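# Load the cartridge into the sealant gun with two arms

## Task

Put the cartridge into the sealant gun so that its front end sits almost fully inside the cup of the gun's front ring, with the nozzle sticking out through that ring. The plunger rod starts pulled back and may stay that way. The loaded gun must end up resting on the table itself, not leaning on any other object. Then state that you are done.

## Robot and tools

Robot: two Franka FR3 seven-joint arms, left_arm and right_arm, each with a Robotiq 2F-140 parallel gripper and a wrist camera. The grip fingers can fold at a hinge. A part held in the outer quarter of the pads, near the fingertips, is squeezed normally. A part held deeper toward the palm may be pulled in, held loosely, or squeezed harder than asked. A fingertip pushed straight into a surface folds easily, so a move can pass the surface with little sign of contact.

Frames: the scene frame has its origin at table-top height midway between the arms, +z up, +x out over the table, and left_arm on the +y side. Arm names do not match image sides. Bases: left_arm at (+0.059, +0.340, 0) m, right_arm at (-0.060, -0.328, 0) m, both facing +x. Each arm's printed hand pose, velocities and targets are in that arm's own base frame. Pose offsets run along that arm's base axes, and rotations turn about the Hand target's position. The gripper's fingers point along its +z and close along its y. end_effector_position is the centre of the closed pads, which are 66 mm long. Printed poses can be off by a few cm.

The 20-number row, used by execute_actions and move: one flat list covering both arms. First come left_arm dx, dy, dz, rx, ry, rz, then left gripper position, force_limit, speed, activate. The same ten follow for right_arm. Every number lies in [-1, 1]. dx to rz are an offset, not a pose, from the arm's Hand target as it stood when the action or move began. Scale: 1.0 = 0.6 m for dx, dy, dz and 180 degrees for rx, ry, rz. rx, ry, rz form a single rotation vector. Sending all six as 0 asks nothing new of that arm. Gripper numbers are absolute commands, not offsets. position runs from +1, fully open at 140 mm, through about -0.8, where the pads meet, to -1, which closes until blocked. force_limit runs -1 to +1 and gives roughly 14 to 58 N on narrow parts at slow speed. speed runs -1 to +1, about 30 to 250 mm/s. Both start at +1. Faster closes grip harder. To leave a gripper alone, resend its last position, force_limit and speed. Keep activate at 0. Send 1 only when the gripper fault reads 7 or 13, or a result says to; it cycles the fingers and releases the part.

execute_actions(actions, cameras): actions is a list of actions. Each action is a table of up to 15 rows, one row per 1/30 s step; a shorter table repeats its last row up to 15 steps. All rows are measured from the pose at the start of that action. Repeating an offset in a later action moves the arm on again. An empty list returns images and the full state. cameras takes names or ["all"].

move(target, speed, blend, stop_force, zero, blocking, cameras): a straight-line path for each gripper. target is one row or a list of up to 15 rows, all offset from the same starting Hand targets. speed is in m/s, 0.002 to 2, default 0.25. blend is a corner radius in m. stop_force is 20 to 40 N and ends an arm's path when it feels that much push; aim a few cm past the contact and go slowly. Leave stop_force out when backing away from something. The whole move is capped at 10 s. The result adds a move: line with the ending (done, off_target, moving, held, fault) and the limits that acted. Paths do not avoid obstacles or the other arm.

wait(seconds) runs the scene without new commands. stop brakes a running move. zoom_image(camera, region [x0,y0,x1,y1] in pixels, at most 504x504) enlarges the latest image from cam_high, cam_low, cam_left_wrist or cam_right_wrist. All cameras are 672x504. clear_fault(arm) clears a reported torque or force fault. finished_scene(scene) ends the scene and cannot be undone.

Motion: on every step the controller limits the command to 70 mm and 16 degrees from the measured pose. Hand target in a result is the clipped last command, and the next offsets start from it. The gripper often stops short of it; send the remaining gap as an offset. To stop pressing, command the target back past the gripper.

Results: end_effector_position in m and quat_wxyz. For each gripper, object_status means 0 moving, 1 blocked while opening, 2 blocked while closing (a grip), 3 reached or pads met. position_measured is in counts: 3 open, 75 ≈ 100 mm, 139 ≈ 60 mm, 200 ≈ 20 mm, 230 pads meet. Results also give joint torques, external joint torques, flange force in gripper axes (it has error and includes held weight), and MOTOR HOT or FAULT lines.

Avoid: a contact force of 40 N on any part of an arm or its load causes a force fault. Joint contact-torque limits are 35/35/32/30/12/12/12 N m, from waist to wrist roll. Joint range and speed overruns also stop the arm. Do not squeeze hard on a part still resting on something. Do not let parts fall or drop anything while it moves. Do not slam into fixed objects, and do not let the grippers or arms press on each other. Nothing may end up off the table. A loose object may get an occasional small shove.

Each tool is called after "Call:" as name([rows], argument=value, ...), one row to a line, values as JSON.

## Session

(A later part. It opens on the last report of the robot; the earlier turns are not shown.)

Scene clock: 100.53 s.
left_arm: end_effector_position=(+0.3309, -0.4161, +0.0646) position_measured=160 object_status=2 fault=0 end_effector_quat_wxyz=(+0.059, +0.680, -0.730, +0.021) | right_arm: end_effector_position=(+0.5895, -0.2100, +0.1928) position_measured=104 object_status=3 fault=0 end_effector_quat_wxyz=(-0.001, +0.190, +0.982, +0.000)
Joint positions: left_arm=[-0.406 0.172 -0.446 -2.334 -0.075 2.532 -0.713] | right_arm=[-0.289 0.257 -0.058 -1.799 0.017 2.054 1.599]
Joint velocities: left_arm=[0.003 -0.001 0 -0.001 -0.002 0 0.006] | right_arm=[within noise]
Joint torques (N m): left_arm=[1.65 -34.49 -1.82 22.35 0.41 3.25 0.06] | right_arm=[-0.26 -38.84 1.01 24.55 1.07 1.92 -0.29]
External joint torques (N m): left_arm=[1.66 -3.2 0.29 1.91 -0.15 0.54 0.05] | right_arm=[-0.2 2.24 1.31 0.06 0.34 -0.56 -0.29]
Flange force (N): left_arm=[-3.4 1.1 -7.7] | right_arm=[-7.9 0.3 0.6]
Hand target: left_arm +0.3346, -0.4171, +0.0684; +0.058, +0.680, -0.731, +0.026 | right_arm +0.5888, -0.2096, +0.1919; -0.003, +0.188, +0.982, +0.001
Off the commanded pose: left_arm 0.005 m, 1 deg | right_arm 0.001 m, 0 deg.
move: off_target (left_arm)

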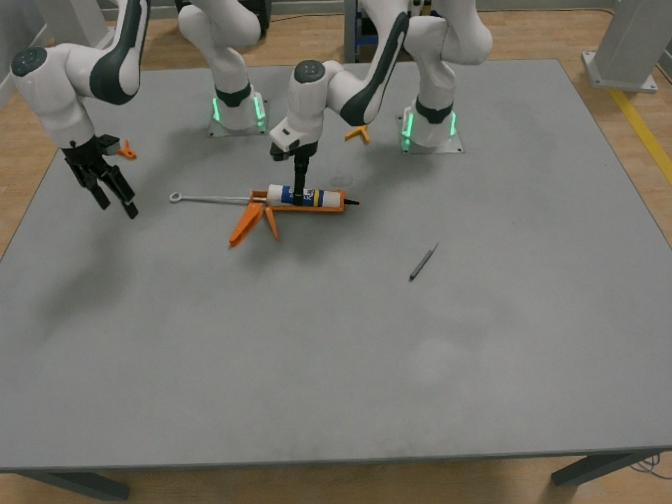

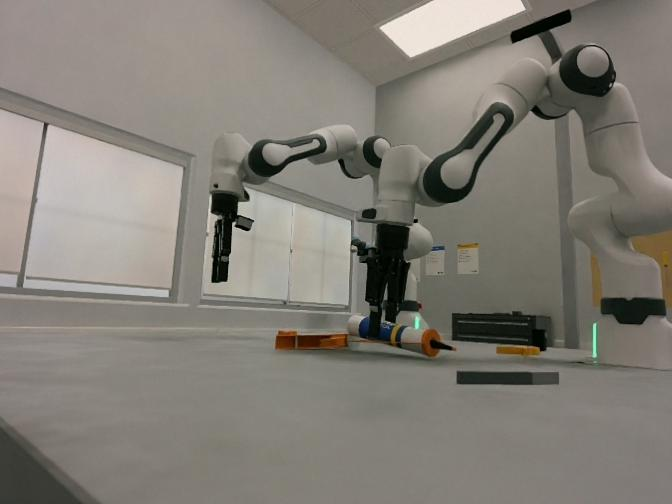

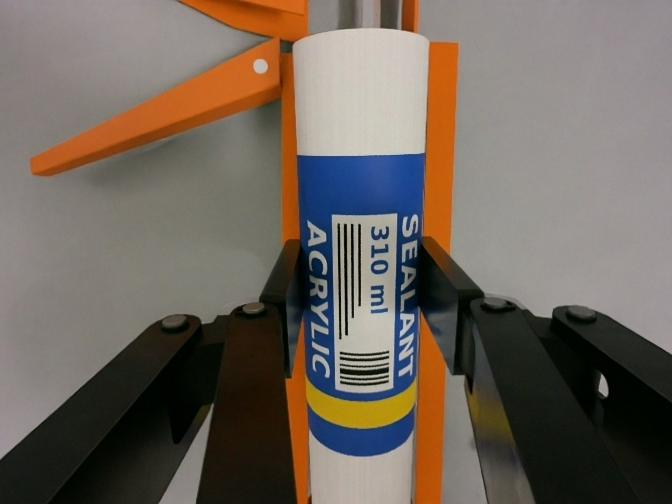

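Call:
move([
  [0,0,-0.005,0,0,0,-1,0,-1,0,0,0,0,0,0,0,0.2,-0.5,-0.5,0],
  [0,0,-0.005,0,0,0,0.1,0,-1,0,0,0,0,0,0,0,0.2,-0.5,-0.5,0],
  [0,0,0.15,0,0,0,0.1,0,-1,0,0,0,0,0,0,0,0.2,-0.5,-0.5,0],
], speed=0.08, cameras=["cam_high","cam_low","cam_left_wrist"])

Call:
zoom_image(camera="cam_low", region=[330, 290, 450, 370])

Call:
zoom_image(camera="cam_high", region=[240, 170, 360, 240])

Scene clock: 104.37 s.
left_arm: end_effector_position=(+0.3341, -0.4176, +0.1576) position_measured=117 object_status=3 fault=0 end_effector_quat_wxyz=(+0.057, +0.680, -0.730, +0.026) | right_arm: end_effector_position=(+0.5895, -0.2100, +0.1928) position_measured=104 object_status=3 fault=0 end_effector_quat_wxyz=(-0.001, +0.190, +0.982, +0.000)
Joint positions: left_arm=[-0.39 -0.009 -0.455 -2.266 -0.158 2.307 -0.671] | right_arm=[-0.289 0.257 -0.058 -1.799 0.017 2.054 1.599]
Joint velocities: left_arm=[0 -0.001 0 0 0.001 -0.003 0.003] | right_arm=[within noise]
Joint torques (N m): left_arm=[0.37 -27.71 0.49 24.14 0.24 2.6 0.18] | right_arm=[-0.23 -38.85 0.94 24.56 1.07 1.92 -0.33]
External joint torques (N m): left_arm=[0.36 0.23 0.37 1.01 -0.35 -0.14 0.17] | right_arm=[-0.24 2.06 1.19 0.17 0.34 -0.54 -0.33]
Flange force (N): left_arm=[1.6 -3.1 -1.4] | right_arm=[-7.9 0.1 0.3]
Hand target: left_arm +0.3346, -0.4171, +0.1584; +0.058, +0.680, -0.731, +0.026 | right_arm +0.5888, -0.2096, +0.1919; -0.003, +0.188, +0.982, +0.001
Off the commanded pose: left_arm 0.001 m, 0 deg | right_arm 0.001 m, 0 deg.
move: done; target 2's new numbers were sent with left_arm's hand 0.005 m and 1 deg from that target

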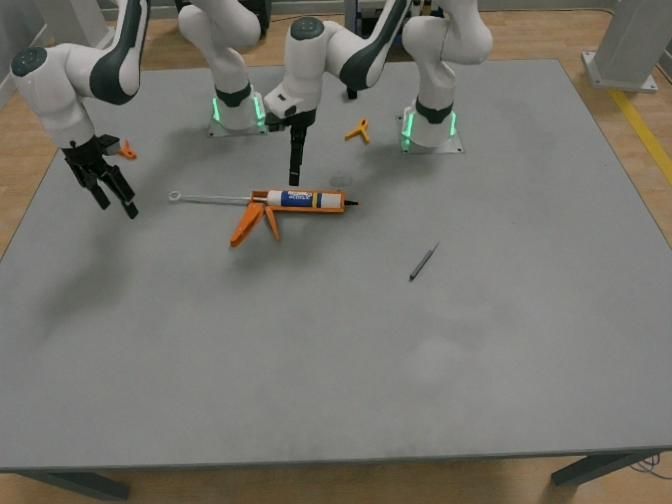

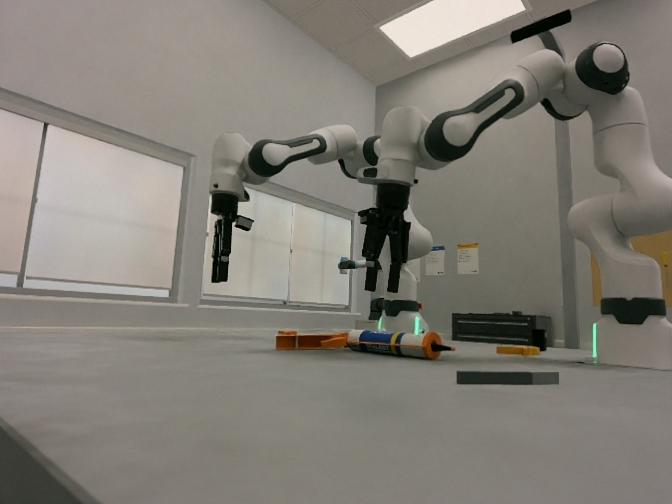

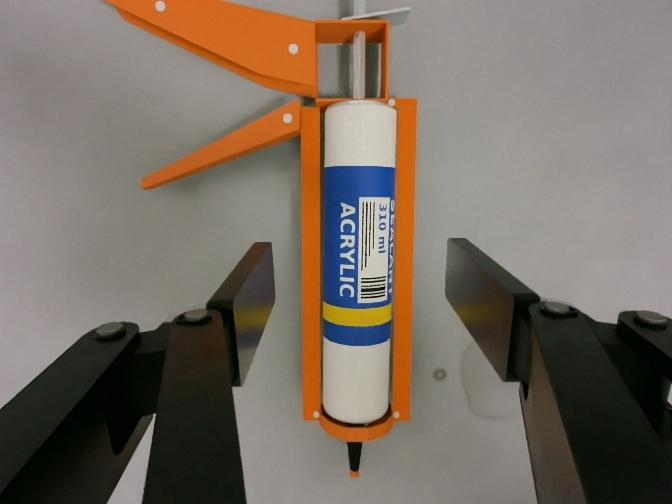

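Scaled by 4.200 from the camera's image (finer frame: 960x720).

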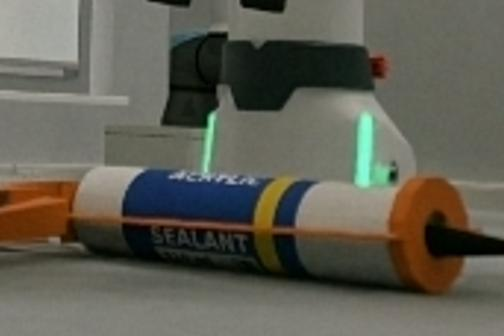

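Scaled by 4.200 from the camera's image (finer frame: 960x720).

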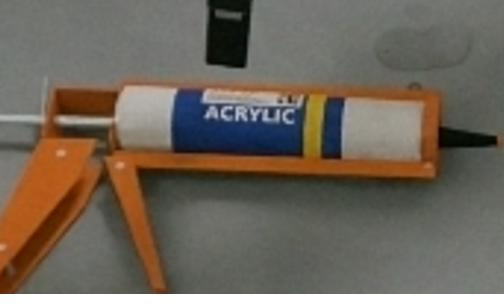

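Call:
zoom_image(camera="cam_left_wrist", region=[290, 370, 430, 490])

Call:
zoom_image(camera="cam_left_wrist", region=[290, 60, 430, 180])

Scaled by 3.600 from the camera's image (finer frame: 960x720).

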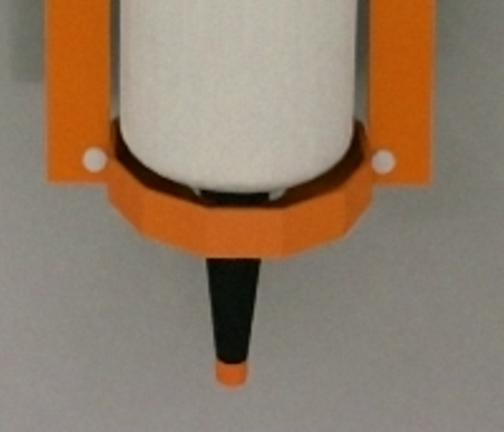

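Scaled by 3.600 from the camera's image (finer frame: 960x720).

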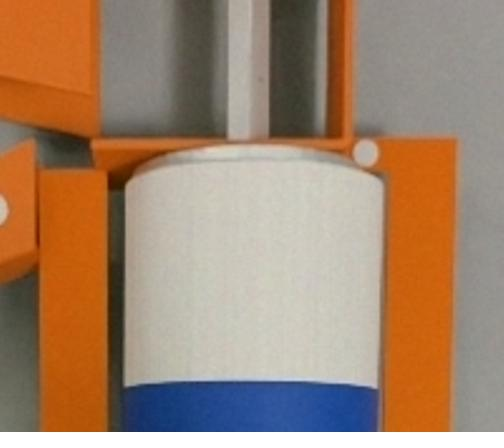

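Call:
move([
  [-0.01,0,0,0.0366,-0.0153,0,0.1,0,-1,0,0,0,0,0,0,0,0.2,-0.5,-0.5,0],
  [-0.01,0,-0.153,0.0366,-0.0153,0,0.1,0,-1,0,0,0,0,0,0,0,0.2,-0.5,-0.5,0],
  [-0.01,0,-0.153,0.0366,-0.0153,0,-1,0,-1,0,0,0,0,0,0,0,0.2,-0.5,-0.5,0],
], speed=0.1)

Call:
wait(seconds=1, cameras=["cam_low","cam_left_wrist"])

Call:
zoom_image(camera="cam_low", region=[330, 290, 450, 370])

Scene clock: 111.40 s.
left_arm: end_effector_position=(+0.3331, -0.4220, +0.0744) position_measured=232 object_status=0 fault=0 end_effector_quat_wxyz=(+0.001, +0.680, -0.733, +0.009) | right_arm: end_effector_position=(+0.5895, -0.2100, +0.1928) position_measured=104 object_status=3 fault=0 end_effector_quat_wxyz=(-0.001, +0.190, +0.982, +0.000)
Joint positions: left_arm=[-0.446 0.183 -0.456 -2.275 0.126 2.454 -0.916] | right_arm=[-0.289 0.257 -0.058 -1.799 0.017 2.054 1.599]
Joint torques (N m): left_arm=[-0.34 -25.69 -1.65 17.43 0.66 2.4 -0.2] | right_arm=[-0.29 -38.87 0.96 24.56 1.07 1.92 -0.3]
External joint torques (N m): left_arm=[-0.46 6.53 0.58 -3.7 0.13 -0.3 -0.2] | right_arm=[-0.43 1.86 1.09 0.3 0.33 -0.52 -0.3]
Flange force (N): left_arm=[4.8 -3.0 15.7] | right_arm=[-7.8 -0.1 0.0]
Hand target: left_arm +0.3286, -0.4171, +0.0666; +0.001, +0.681, -0.732, +0.000 | right_arm +0.5888, -0.2096, +0.1919; -0.003, +0.188, +0.982, +0.001
Off the commanded pose: left_arm 0.010 m, 1 deg | right_arm 0.001 m, 0 deg.
move: off_target (left_arm)

Scene clock: 112.40 s.
left_arm: end_effector_position=(+0.3331, -0.4220, +0.0744) position_measured=232 object_status=3 fault=0 end_effector_quat_wxyz=(+0.001, +0.680, -0.733, +0.009) | right_arm: end_effector_position=(+0.5895, -0.2100, +0.1928) position_measured=104 object_status=3 fault=0 end_effector_quat_wxyz=(-0.001, +0.190, +0.982, +0.000)
Joint positions: left_arm=[-0.446 0.183 -0.456 -2.275 0.126 2.454 -0.916] | right_arm=[-0.289 0.257 -0.058 -1.799 0.017 2.054 1.599]
Joint torques (N m): left_arm=[-0.41 -25.65 -1.66 17.39 0.67 2.42 -0.2] | right_arm=[-0.28 -38.84 0.95 24.56 1.07 1.92 -0.28]
External joint torques (N m): left_arm=[-0.45 6.46 0.65 -3.73 0.15 -0.27 -0.2] | right_arm=[-0.21 1.85 1.26 0.28 0.34 -0.53 -0.28]
Flange force (N): left_arm=[4.5 -2.9 15.7] | right_arm=[-7.7 0.3 0.0]
Hand target: left_arm +0.3286, -0.4171, +0.0666; +0.001, +0.681, -0.732, +0.000 | right_arm +0.5888, -0.2096, +0.1919; -0.003, +0.188, +0.982, +0.001
Tool commands: left_gripper/position=-1.0 left_gripper/force_limit=+0.0 left_gripper/speed=-1.0 left_gripper/activate=+0.0 right_gripper/position=+0.2 right_gripper/force_limit=-0.5 right_gripper/speed=-0.5 right_gripper/activate=+0.0
Off the commanded pose: left_arm 0.010 m, 1 deg | right_arm 0.001 m, 0 deg.
wait: 1.00 s; at rest by 0.17 s

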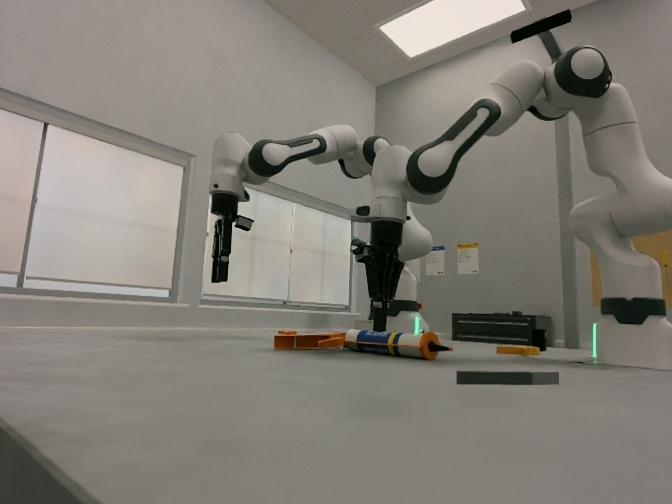

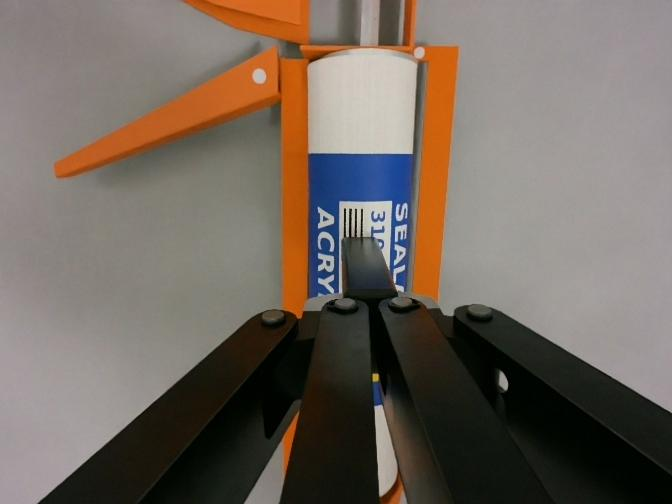

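Scaled by 4.200 from the camera's image (finer frame: 960x720).

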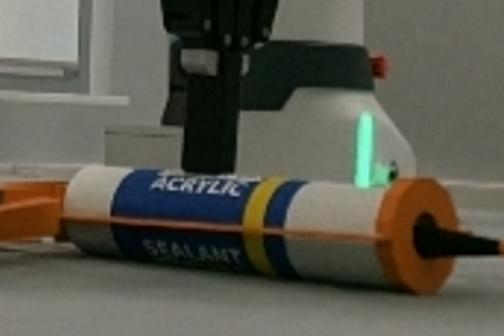

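Call:
move([
  [0,0,0.09,0,0,0,-1,0,-1,0,0,0,0,0,0,0,0.2,-0.5,-0.5,0],
  [0.014,0.195,0.09,0,0,0,0.8,0,0,0,0,0,0,0,0,0,0.2,-0.5,-0.5,0],
], speed=0.2, cameras=["cam_high","cam_low","cam_left_wrist"])

Scene clock: 117.40 s.
left_arm: end_effector_position=(+0.3369, -0.2998, +0.1202) position_measured=28 object_status=0 fault=0 end_effector_quat_wxyz=(+0.001, +0.682, -0.731, -0.001) | right_arm: end_effector_position=(+0.5895, -0.2100, +0.1928) position_measured=104 object_status=3 fault=0 end_effector_quat_wxyz=(-0.001, +0.190, +0.982, +0.000)
Joint positions: left_arm=[-0.376 -0.15 -0.352 -2.513 -0.076 2.368 -0.6] | right_arm=[-0.289 0.257 -0.058 -1.799 0.017 2.054 1.599]
Joint torques (N m): left_arm=[-0.32 -23.54 1.41 22.29 0.2 2.99 0.1] | right_arm=[-0.23 -38.84 0.96 24.56 1.08 1.91 -0.33]
External joint torques (N m): left_arm=[-0.27 -0.45 0.18 0.51 -0.35 0.37 0.1] | right_arm=[-0.17 1.92 1.26 0.28 0.35 -0.53 -0.33]
Flange force (N): left_arm=[-0.4 0.4 -0.7] | right_arm=[-7.9 0.2 0.1]
Hand target: left_arm +0.3370, -0.3001, +0.1206; +0.001, +0.681, -0.732, +0.000 | right_arm +0.5888, -0.2096, +0.1919; -0.003, +0.188, +0.982, +0.001
Off the commanded pose: left_arm 0.001 m, 0 deg | right_arm 0.001 m, 0 deg.
move: done

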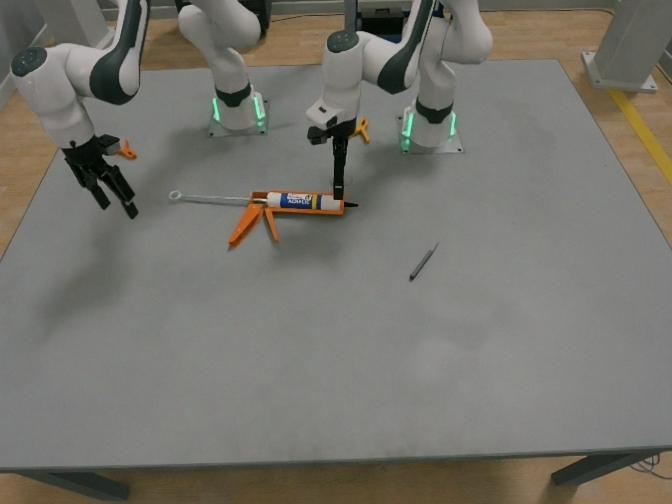

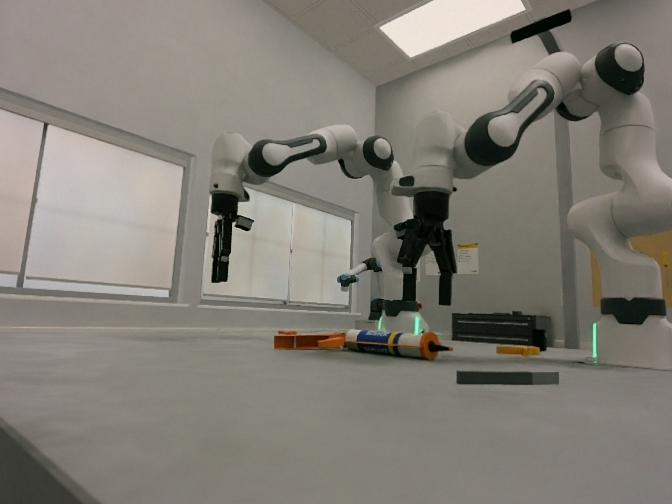

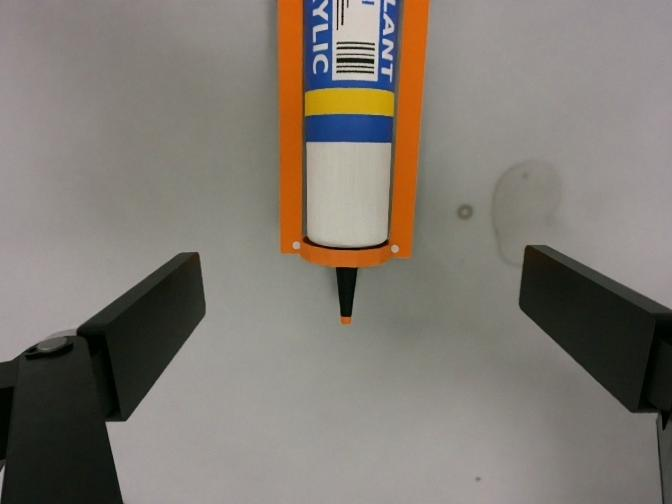

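Call:
move([
  [0.010,0.02,-0.133,0,0,0,0.6,0,0,0,0,0,0,0,0,0,0.2,-0.5,-0.5,0],
  [0.010,0.02,-0.133,0,0,0,-1,-0.7,-1,0,0,0,0,0,0,0,0.2,-0.5,-0.5,0],
], speed=0.15)

Call:
wait(seconds=1, cameras=["cam_low","cam_left_wrist"])

Scene clock: 120.60 s.
left_arm: end_effector_position=(+0.3419, -0.2881, +0.0411) position_measured=109 object_status=0 fault=0 end_effector_quat_wxyz=(+0.002, +0.679, -0.734, +0.000) | right_arm: end_effector_position=(+0.5895, -0.2100, +0.1928) position_measured=104 object_status=3 fault=0 end_effector_quat_wxyz=(-0.001, +0.190, +0.982, +0.000)
Joint positions: left_arm=[-0.353 0.03 -0.343 -2.574 0.013 2.6 -0.63] | right_arm=[-0.289 0.257 -0.058 -1.799 0.017 2.054 1.599]
Joint torques (N m): left_arm=[0.21 -24.56 0 19.9 0.68 3.12 -0.25] | right_arm=[-0.24 -38.83 0.97 24.56 1.08 1.91 -0.34]
External joint torques (N m): left_arm=[0.19 1.78 0.22 1.11 0.28 0.49 -0.25] | right_arm=[-0.16 2.07 1.28 0.17 0.34 -0.55 -0.34]
Flange force (N): left_arm=[5.1 -6.9 6.9] | right_arm=[-7.9 0.2 0.3]
Hand target: left_arm +0.3430, -0.2881, +0.0408; +0.001, +0.681, -0.732, +0.000 | right_arm +0.5888, -0.2096, +0.1919; -0.003, +0.188, +0.982, +0.001
Off the commanded pose: left_arm 0.001 m, 0 deg | right_arm 0.001 m, 0 deg.
move: done

Scene clock: 121.60 s.
left_arm: end_effector_position=(+0.3419, -0.2881, +0.0411) position_measured=109 object_status=2 fault=0 end_effector_quat_wxyz=(+0.002, +0.679, -0.734, +0.000) | right_arm: end_effector_position=(+0.5895, -0.2100, +0.1928) position_measured=104 object_status=3 fault=0 end_effector_quat_wxyz=(-0.001, +0.190, +0.982, +0.000)
Joint positions: left_arm=[-0.353 0.03 -0.343 -2.574 0.013 2.6 -0.63] | right_arm=[-0.289 0.257 -0.058 -1.799 0.017 2.054 1.599]
Joint torques (N m): left_arm=[0.24 -24.53 0.03 19.89 0.68 3.13 -0.26] | right_arm=[-0.24 -38.79 1.02 24.6 1.08 1.92 -0.32]
External joint torques (N m): left_arm=[0.2 1.87 0.23 1.05 0.28 0.49 -0.26] | right_arm=[-0.28 2.19 1.22 0.18 0.34 -0.55 -0.32]
Flange force (N): left_arm=[5.2 -7.0 7.2] | right_arm=[-8.3 0.1 0.4]
Hand target: left_arm +0.3430, -0.2881, +0.0408; +0.001, +0.681, -0.732, +0.000 | right_arm +0.5888, -0.2096, +0.1919; -0.003, +0.188, +0.982, +0.001
Tool commands: left_gripper/position=-1.0 left_gripper/force_limit=-0.7 left_gripper/speed=-1.0 left_gripper/activate=+0.0 right_gripper/position=+0.2 right_gripper/force_limit=-0.5 right_gripper/speed=-0.5 right_gripper/activate=+0.0
Off the commanded pose: left_arm 0.001 m, 0 deg | right_arm 0.001 m, 0 deg.
wait: 1.00 s; at rest by 0.17 s

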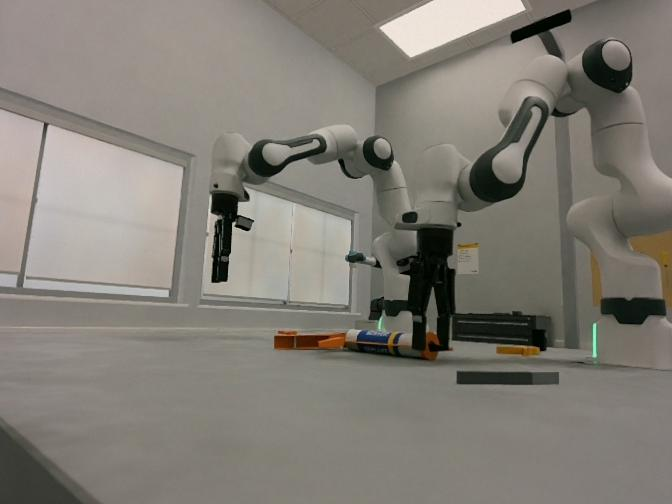

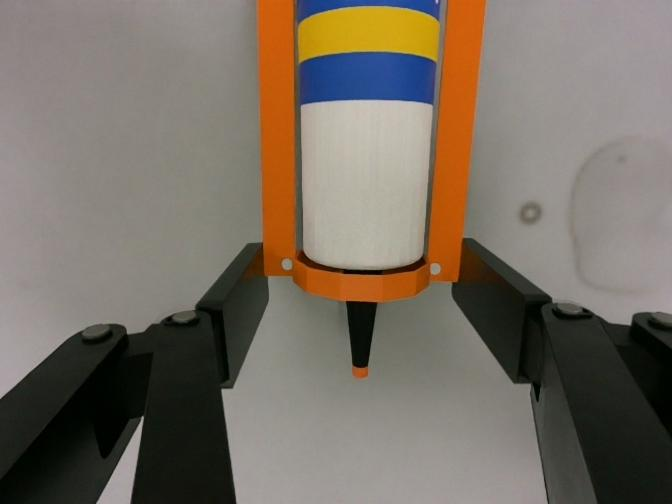

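Call:
move(target=[-0.005,-0.08,0.002,0,0,0,-1,-0.7,-1,0,0,0,0,0,0,0,0.2,-0.5,-0.5,0], speed=0.3, cameras=["cam_high","cam_left_wrist"])

Scene clock: 123.20 s.
left_arm: end_effector_position=(+0.3381, -0.3357, +0.0412) position_measured=109 object_status=2 fault=0 end_effector_quat_wxyz=(-0.002, -0.674, +0.739, +0.001) | right_arm: end_effector_position=(+0.5895, -0.2100, +0.1928) position_measured=104 object_status=3 fault=0 end_effector_quat_wxyz=(-0.001, +0.190, +0.982, +0.000)
Joint positions: left_arm=[-0.409 0.105 -0.364 -2.476 0.062 2.572 -0.732] | right_arm=[-0.289 0.257 -0.058 -1.799 0.017 2.054 1.599]
Joint velocities: left_arm=[0 0.001 0 -0.001 0.001 0 -0.007] | right_arm=[within noise]
Joint torques (N m): left_arm=[-0.02 -28.7 -0.09 21.75 0.21 2.76 -0.74] | right_arm=[-0.23 -38.81 1.01 24.56 1.08 1.92 -0.28]
External joint torques (N m): left_arm=[-0.07 0.32 0.84 2.54 -0.21 0.13 -0.74] | right_arm=[-0.15 1.99 1.32 0.23 0.35 -0.54 -0.28]
Flange force (N): left_arm=[7.1 -7.1 1.6] | right_arm=[-7.9 0.4 0.2]
Hand target: left_arm +0.3400, -0.3361, +0.0420; -0.001, -0.681, +0.732, +0.000 | right_arm +0.5888, -0.2096, +0.1919; -0.003, +0.188, +0.982, +0.001
Off the commanded pose: left_arm 0.002 m, 1 deg | right_arm 0.001 m, 0 deg.
move: done

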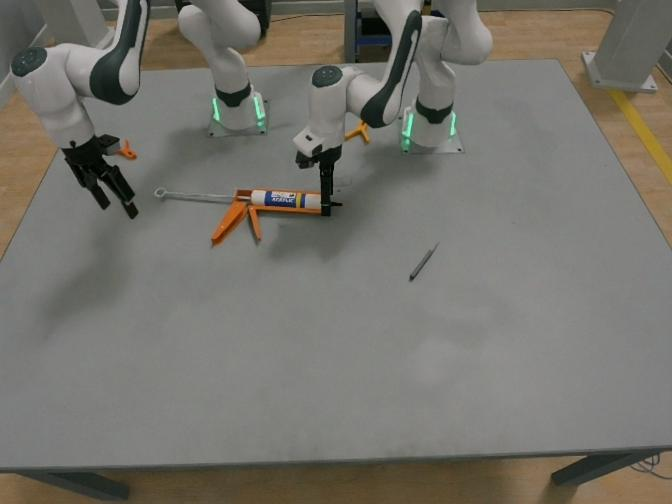

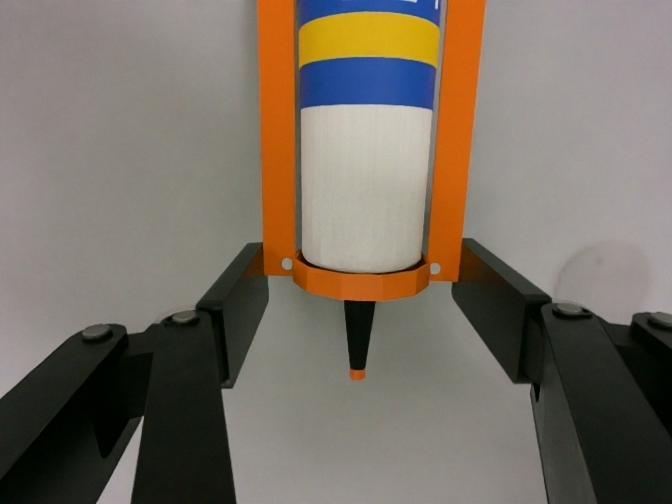

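Call:
move([
  [0,0,0,0,0,0,-1,-0.7,-1,0,0,0,0.05,0,0,0,-1,-0.5,-0.5,0],
  [0,0,0,0,0,0,-1,-0.7,-1,0,-0.238,0.54,-0.03,0.111,0,0,-1,-0.5,-0.5,0],
], speed=0.25, blend=[0.02,0], cameras=["all"])

Scene clock: 126.53 s.
left_arm: end_effector_position=(+0.3381, -0.3357, +0.0412) position_measured=109 object_status=2 fault=0 end_effector_quat_wxyz=(-0.002, -0.675, +0.738, +0.001) | right_arm: end_effector_position=(+0.4455, +0.1140, +0.1737) position_measured=232 object_status=3 fault=0 end_effector_quat_wxyz=(-0.036, +0.181, +0.968, +0.171)
Joint positions: left_arm=[-0.409 0.105 -0.364 -2.476 0.062 2.572 -0.734] | right_arm=[-0.084 -0.216 0.142 -2.468 0.482 2.207 1.696]
Joint velocities: left_arm=[within noise] | right_arm=[-0.002 0 0 -0.003 0.002 0.003 0.005]
Joint torques (N m): left_arm=[0.08 -28.73 -0.04 21.62 0.09 2.76 -0.71] | right_arm=[-0.05 -22.67 0.38 22.27 1.23 2.16 0.17]
External joint torques (N m): left_arm=[0.1 0.22 0.96 2.45 -0.34 0.14 -0.71] | right_arm=[-0.09 0.28 1.43 -0.88 0.44 0.1 0.13]
Flange force (N): left_arm=[6.3 -6.7 1.1] | right_arm=[2.4 0.7 2.8]
Hand target: left_arm +0.3400, -0.3361, +0.0420; -0.002, -0.681, +0.732, +0.000 | right_arm +0.4460, +0.1144, +0.1739; -0.035, +0.185, +0.967, +0.172
Off the commanded pose: left_arm 0.002 m, 1 deg | right_arm 0.001 m, 0 deg.
move: done; blend cut to 0.015 m at target 1

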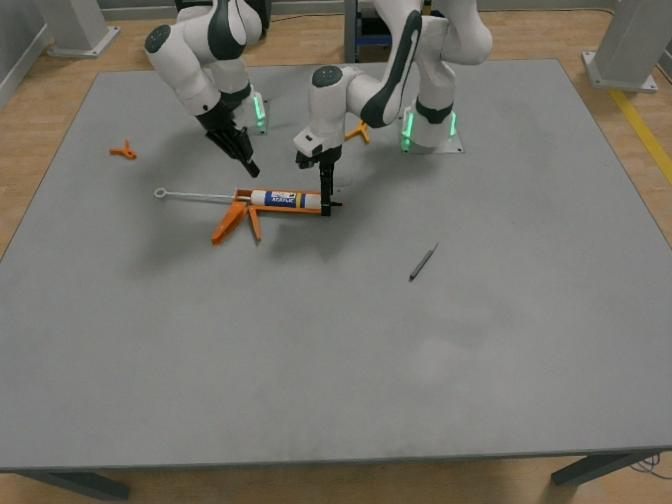

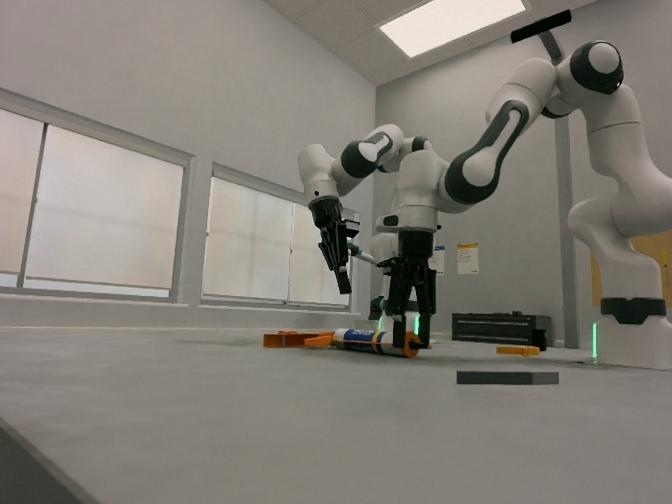

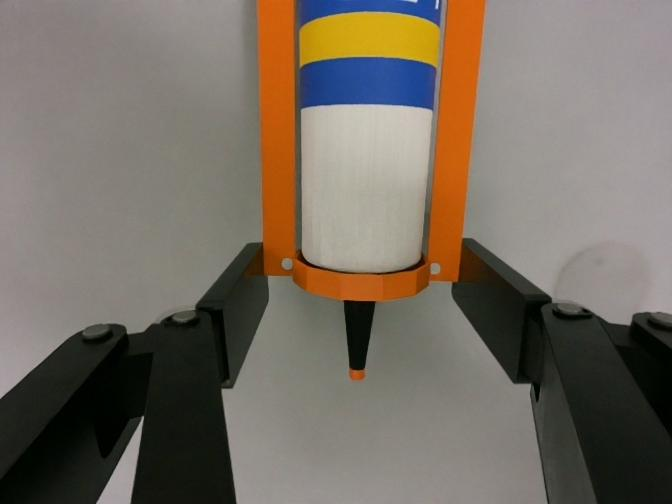

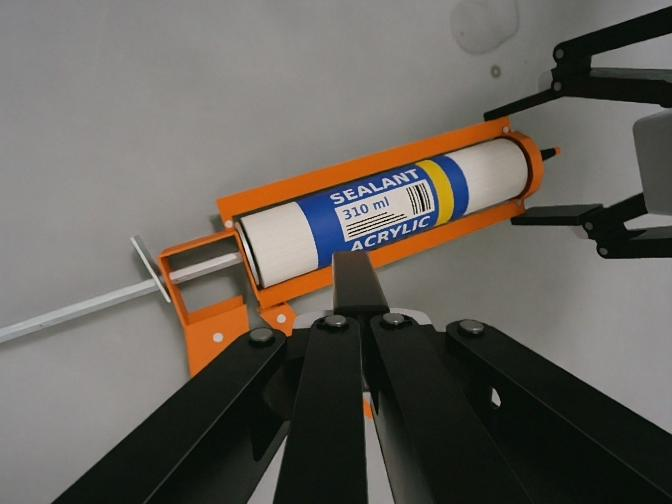

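Call:
move([
  [0,0,0,0,0,0,-1,-0.7,-1,0,0.005,0.025,-0.125,0,0,0,-1,-0.5,-0.5,0],
  [0,0,0,0,0,0,-1,-0.7,-1,0,0.005,0.025,-0.178,0,0,0,-1,-0.5,-0.5,0],
], speed=[0.15,0.05], cameras=["cam_low","cam_right_wrist"])

Scene clock: 129.90 s.
left_arm: end_effector_position=(+0.3396, -0.3351, +0.0414) position_measured=109 object_status=2 fault=0 end_effector_quat_wxyz=(+0.002, +0.679, -0.734, +0.000) | right_arm: end_effector_position=(+0.4612, +0.1280, +0.0787) position_measured=232 object_status=3 fault=0 end_effector_quat_wxyz=(-0.021, +0.189, +0.966, +0.174)
Joint positions: left_arm=[-0.409 0.105 -0.361 -2.475 0.062 2.572 -0.742] | right_arm=[-0.05 -0.001 0.178 -2.517 0.602 2.499 1.594]
Joint velocities: left_arm=[within noise] | right_arm=[0 0.001 0 -0.001 0 0.001 -0.008]
Joint torques (N m): left_arm=[-0.46 -28.94 -1.28 20.95 0.12 2.61 -0.33] | right_arm=[0.71 -18.16 1.92 12.89 -0.07 1.19 -0.4]
External joint torques (N m): left_arm=[-0.39 0.14 -0.23 1.68 -0.32 -0.04 -0.34] | right_arm=[0.66 9.49 1.88 -7.45 -0.32 -0.87 -0.43]
Flange force (N): left_arm=[4.9 -3.7 -0.3] | right_arm=[-2.2 -5.1 22.6]
Hand target: left_arm +0.3400, -0.3361, +0.0420; +0.002, +0.681, -0.732, +0.000 | right_arm +0.4490, +0.1294, +0.0671; -0.035, +0.185, +0.967, +0.172
Off the commanded pose: left_arm 0.001 m, 0 deg | right_arm 0.017 m, 2 deg.
move: off_target (right_arm)

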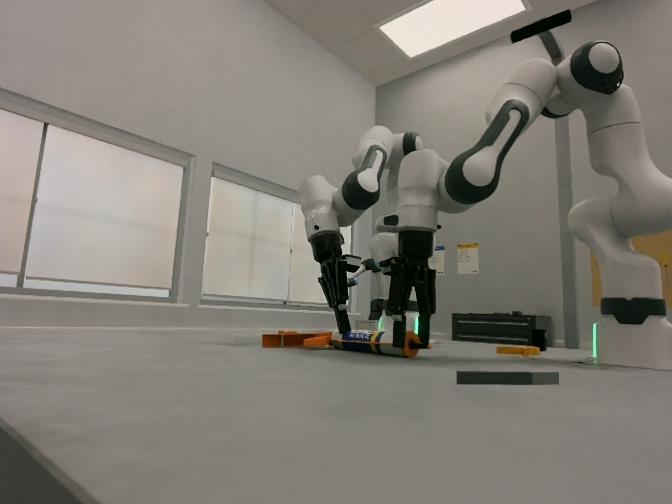

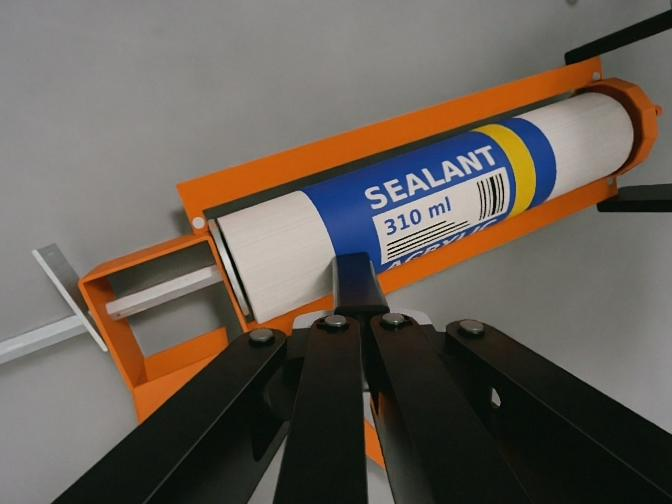

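Call:
move([
  [0,0,0,0,0,0,-1,-0.7,-1,0,0,0,0.06,0,0,0,-1,-0.5,-0.5,0],
  [0,0,0,0,0,0,-1,-0.7,-1,0,-0.025,0.0,0.05,0,0,0,-1,-0.5,-0.5,0],
  [0,0,0,0,0,0,-1,-0.7,-1,0,-0.025,0.0,0.0,0,0,0,-1,-0.5,-0.5,0],
], speed=0.05, cameras=["cam_left_wrist","cam_right_wrist"])

Scene clock: 133.53 s.
left_arm: end_effector_position=(+0.3414, -0.3344, +0.0418) position_measured=109 object_status=2 fault=0 end_effector_quat_wxyz=(+0.002, +0.684, -0.729, +0.001) | right_arm: end_effector_position=(+0.4516, +0.1276, +0.0852) position_measured=232 object_status=3 fault=0 end_effector_quat_wxyz=(-0.014, +0.188, +0.966, +0.176)
Joint positions: left_arm=[-0.408 0.106 -0.359 -2.474 0.062 2.573 -0.754] | right_arm=[-0.045 -0.051 0.178 -2.559 0.621 2.504 1.582]
Joint velocities: left_arm=[within noise] | right_arm=[0 0 0 0 0.001 0.002 -0.006]
Joint torques (N m): left_arm=[-1.45 -29.13 -2.83 20.38 0.46 2.45 0.15] | right_arm=[1.3 -10.84 2.38 9.93 -0.17 1.22 -0.36]
External joint torques (N m): left_arm=[-1.36 -0.01 -1.76 1.08 0.03 -0.2 0.15] | right_arm=[1.22 15.21 2.57 -10.47 -0.41 -0.85 -0.4]
Flange force (N): left_arm=[4.4 -0.8 -1.4] | right_arm=[-8.4 -5.7 38.5]
Hand target: left_arm +0.3400, -0.3361, +0.0420; +0.002, +0.681, -0.732, +0.000 | right_arm +0.4340, +0.1294, +0.0671; -0.035, +0.185, +0.967, +0.172
Off the commanded pose: left_arm 0.002 m, 1 deg | right_arm 0.025 m, 3 deg.
move: off_target (right_arm)

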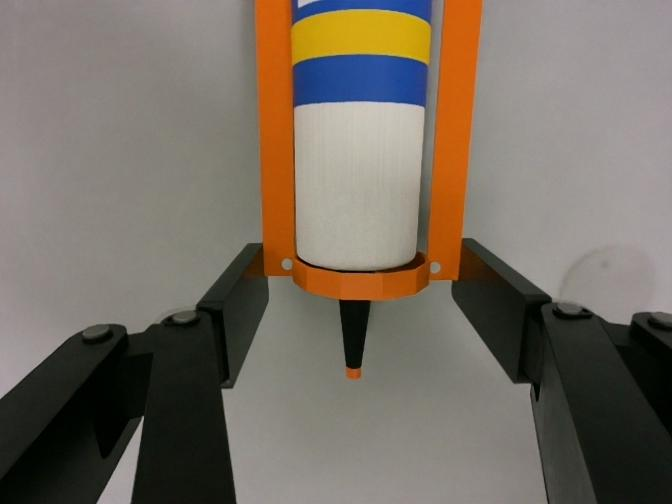

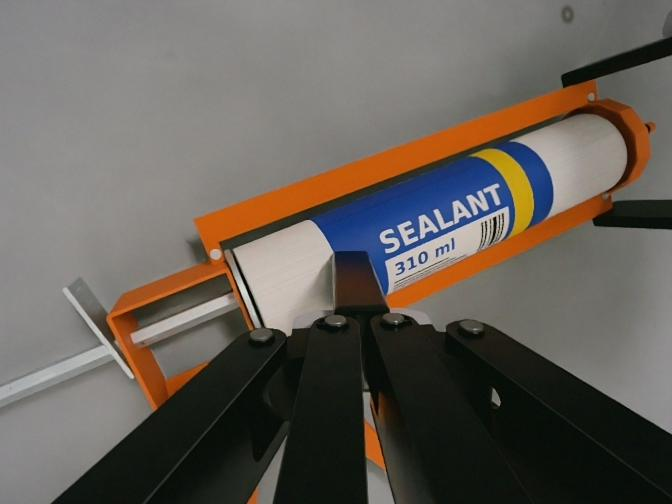

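Call:
move(target=[0,0,0,0,0,0,-1,-0.7,-1,0,0.012,0.002,0.021,0,0,0,-1,-0.5,-0.5,0], speed=0.1)

Call:
move(target=[-0.002,-0.035,0.0,0,0,0,-1,-0.7,-1,0,0,0,0,0,0,0,-1,-0.5,-0.5,0], speed=0.04, cameras=["cam_left_wrist","cam_right_wrist"])

Scene clock: 134.70 s.
left_arm: end_effector_position=(+0.3414, -0.3344, +0.0417) position_measured=109 object_status=2 fault=0 end_effector_quat_wxyz=(+0.002, +0.684, -0.729, +0.001) | right_arm: end_effector_position=(+0.4505, +0.1287, +0.0868) position_measured=232 object_status=3 fault=0 end_effector_quat_wxyz=(-0.022, +0.183, +0.967, +0.173)
Joint positions: left_arm=[-0.408 0.106 -0.359 -2.474 0.062 2.573 -0.754] | right_arm=[-0.047 -0.047 0.177 -2.545 0.596 2.48 1.596]
Joint velocities: left_arm=[within noise] | right_arm=[-0.002 0.001 -0.001 0.001 0 -0.001 0.006]
Joint torques (N m): left_arm=[-1.28 -29.05 -2.46 20.4 0.63 2.57 0.21] | right_arm=[1.04 -19.94 1.95 16.6 -0.08 0.54 0.19]
External joint torques (N m): left_arm=[-1.33 0.08 -1.53 1.12 0.2 -0.07 0.21] | right_arm=[1.03 6.41 2.2 -4.01 -0.37 -1.54 0.16]
Flange force (N): left_arm=[4.5 -1.4 -0.5] | right_arm=[-4.5 0.9 13.2]
Hand target: left_arm +0.3400, -0.3361, +0.0420; +0.002, +0.681, -0.732, +0.000 | right_arm +0.4412, +0.1306, +0.0797; -0.035, +0.185, +0.967, +0.172
Off the commanded pose: left_arm 0.002 m, 1 deg | right_arm 0.012 m, 2 deg.
move: off_target (right_arm)

Scene clock: 135.80 s.
left_arm: end_effector_position=(+0.3409, -0.3449, +0.0408) position_measured=109 object_status=2 fault=0 end_effector_quat_wxyz=(+0.000, +0.682, -0.732, -0.008) | right_arm: end_effector_position=(+0.4507, +0.1272, +0.0868) position_measured=232 object_status=3 fault=0 end_effector_quat_wxyz=(-0.022, +0.185, +0.967, +0.173)
Joint positions: left_arm=[-0.424 0.136 -0.36 -2.431 0.087 2.541 -0.784] | right_arm=[-0.047 -0.047 0.175 -2.545 0.595 2.479 1.598]
Joint torques (N m): left_arm=[-5.51 -27.37 -6.55 23.67 -0.73 5.08 -0.55] | right_arm=[2.11 -20.01 2.86 16.7 0.26 0.58 0.15]
External joint torques (N m): left_arm=[-5.53 2.76 -5.29 4.3 -1.17 2.49 -0.55] | right_arm=[2.11 6.29 3.11 -3.84 -0.03 -1.48 0.11]
Flange force (N): left_arm=[21.0 -5.5 9.3] | right_arm=[-3.2 2.5 14.7]
Hand target: left_arm +0.3388, -0.3571, +0.0420; +0.002, +0.681, -0.732, +0.000 | right_arm +0.4412, +0.1306, +0.0797; -0.035, +0.185, +0.967, +0.172
Off the commanded pose: left_arm 0.012 m, 1 deg | right_arm 0.012 m, 2 deg.
move: off_target (left_arm)

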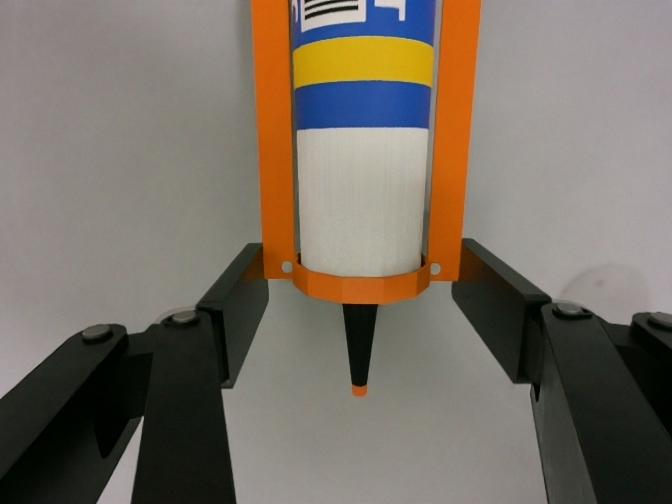

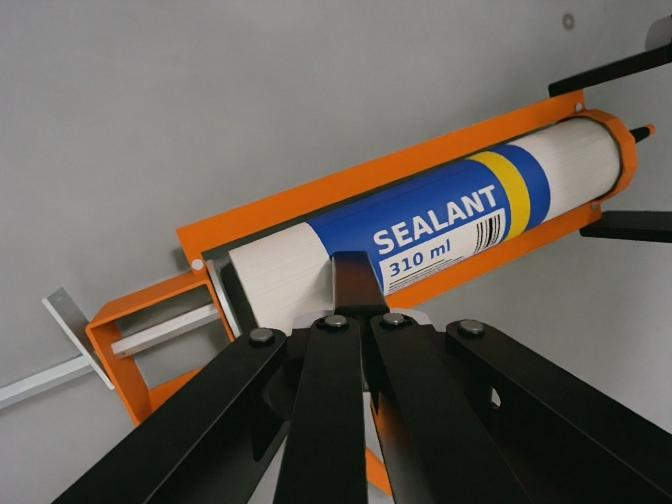

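Call:
move([
  [0.002,0.017,0,0,0,0,-1,-0.7,-1,0,0,0,0.12,0,0,0,-1,-0.5,-0.5,0],
  [0.002,0.017,0,0,0,0,0.5,-0.7,-0.7,0,0,-0.2,0.2,0,0,0,-1,-0.5,-0.5,0],
  [0.002,0.017,0.2,0,0,0,0.5,-0.7,-0.7,0,0,-0.2,0.2,0,0,0,-1,-0.5,-0.5,0],
], speed=0.12, cameras=["cam_high","cam_low","cam_left_wrist"])

Call:
zoom_image(camera="cam_left_wrist", region=[230, 100, 470, 340])

Scene clock: 141.97 s.
left_arm: end_effector_position=(+0.3404, -0.3467, +0.1614) position_measured=66 object_status=3 fault=0 end_effector_quat_wxyz=(+0.001, +0.682, -0.731, +0.001) | right_arm: end_effector_position=(+0.4418, +0.0104, +0.1996) position_measured=232 object_status=3 fault=0 end_effector_quat_wxyz=(-0.034, +0.188, +0.966, +0.172)
Joint positions: left_arm=[-0.421 -0.12 -0.368 -2.36 -0.058 2.249 -0.682] | right_arm=[-0.176 -0.243 -0.009 -2.415 0.394 2.069 1.562]
Joint velocities: left_arm=[0.001 0 0 0 0 -0.003 0.006] | right_arm=[within noise]
Joint torques (N m): left_arm=[-0.28 -24.89 1.27 24.15 0.27 2.44 0.18] | right_arm=[-0.05 -22.1 0.75 23.77 0.7 1.46 -0.27]
External joint torques (N m): left_arm=[-0.15 0.44 0.23 0.96 -0.34 -0.22 0.18] | right_arm=[-0.04 0.74 1 0.16 -0.28 -0.5 -0.31]
Flange force (N): left_arm=[2.2 -3.1 -1.4] | right_arm=[-2.6 0.7 -0.5]
Hand target: left_arm +0.3400, -0.3469, +0.1620; +0.002, +0.681, -0.732, +0.000 | right_arm +0.4412, +0.0106, +0.1997; -0.035, +0.185, +0.967, +0.172
Off the commanded pose: left_arm 0.001 m, 0 deg | right_arm 0.001 m, 0 deg.
move: done

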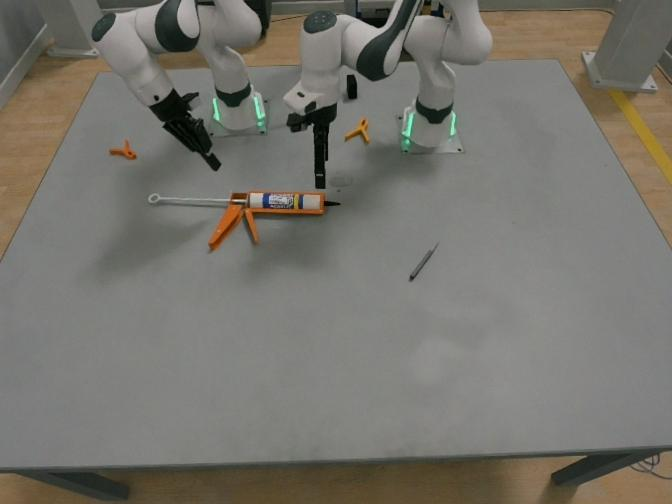

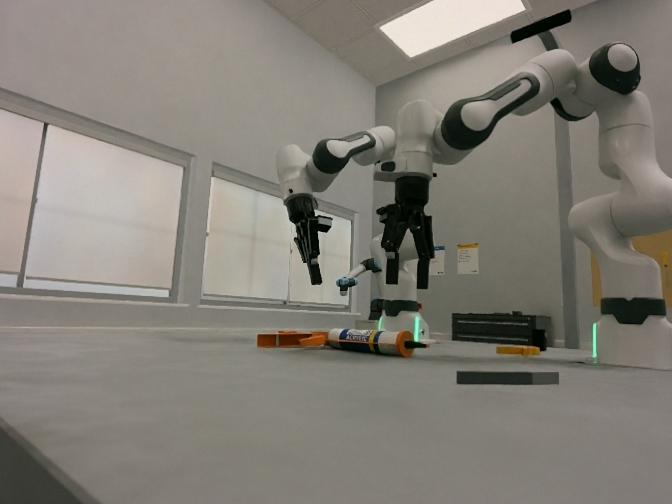

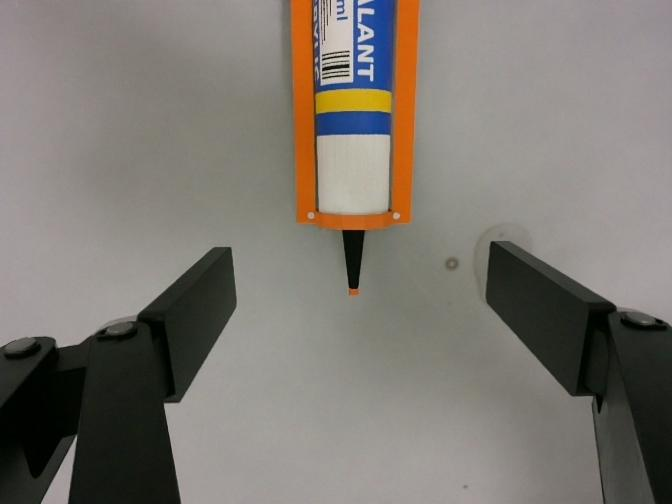

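Scaled by 2.100 from the camera's image (finer frame: 960x720).

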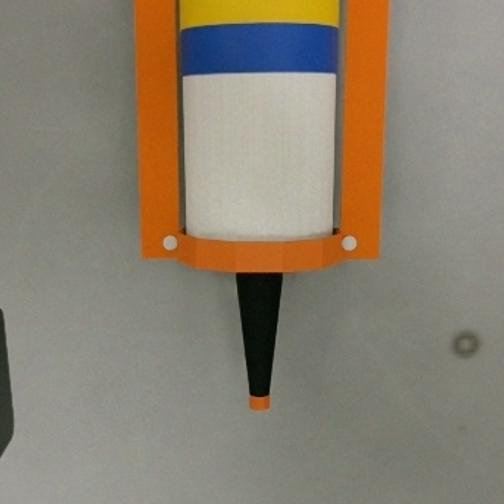

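Fully seated.

Call:
finished_scene(scene=1)

The scene is finished: the task was done.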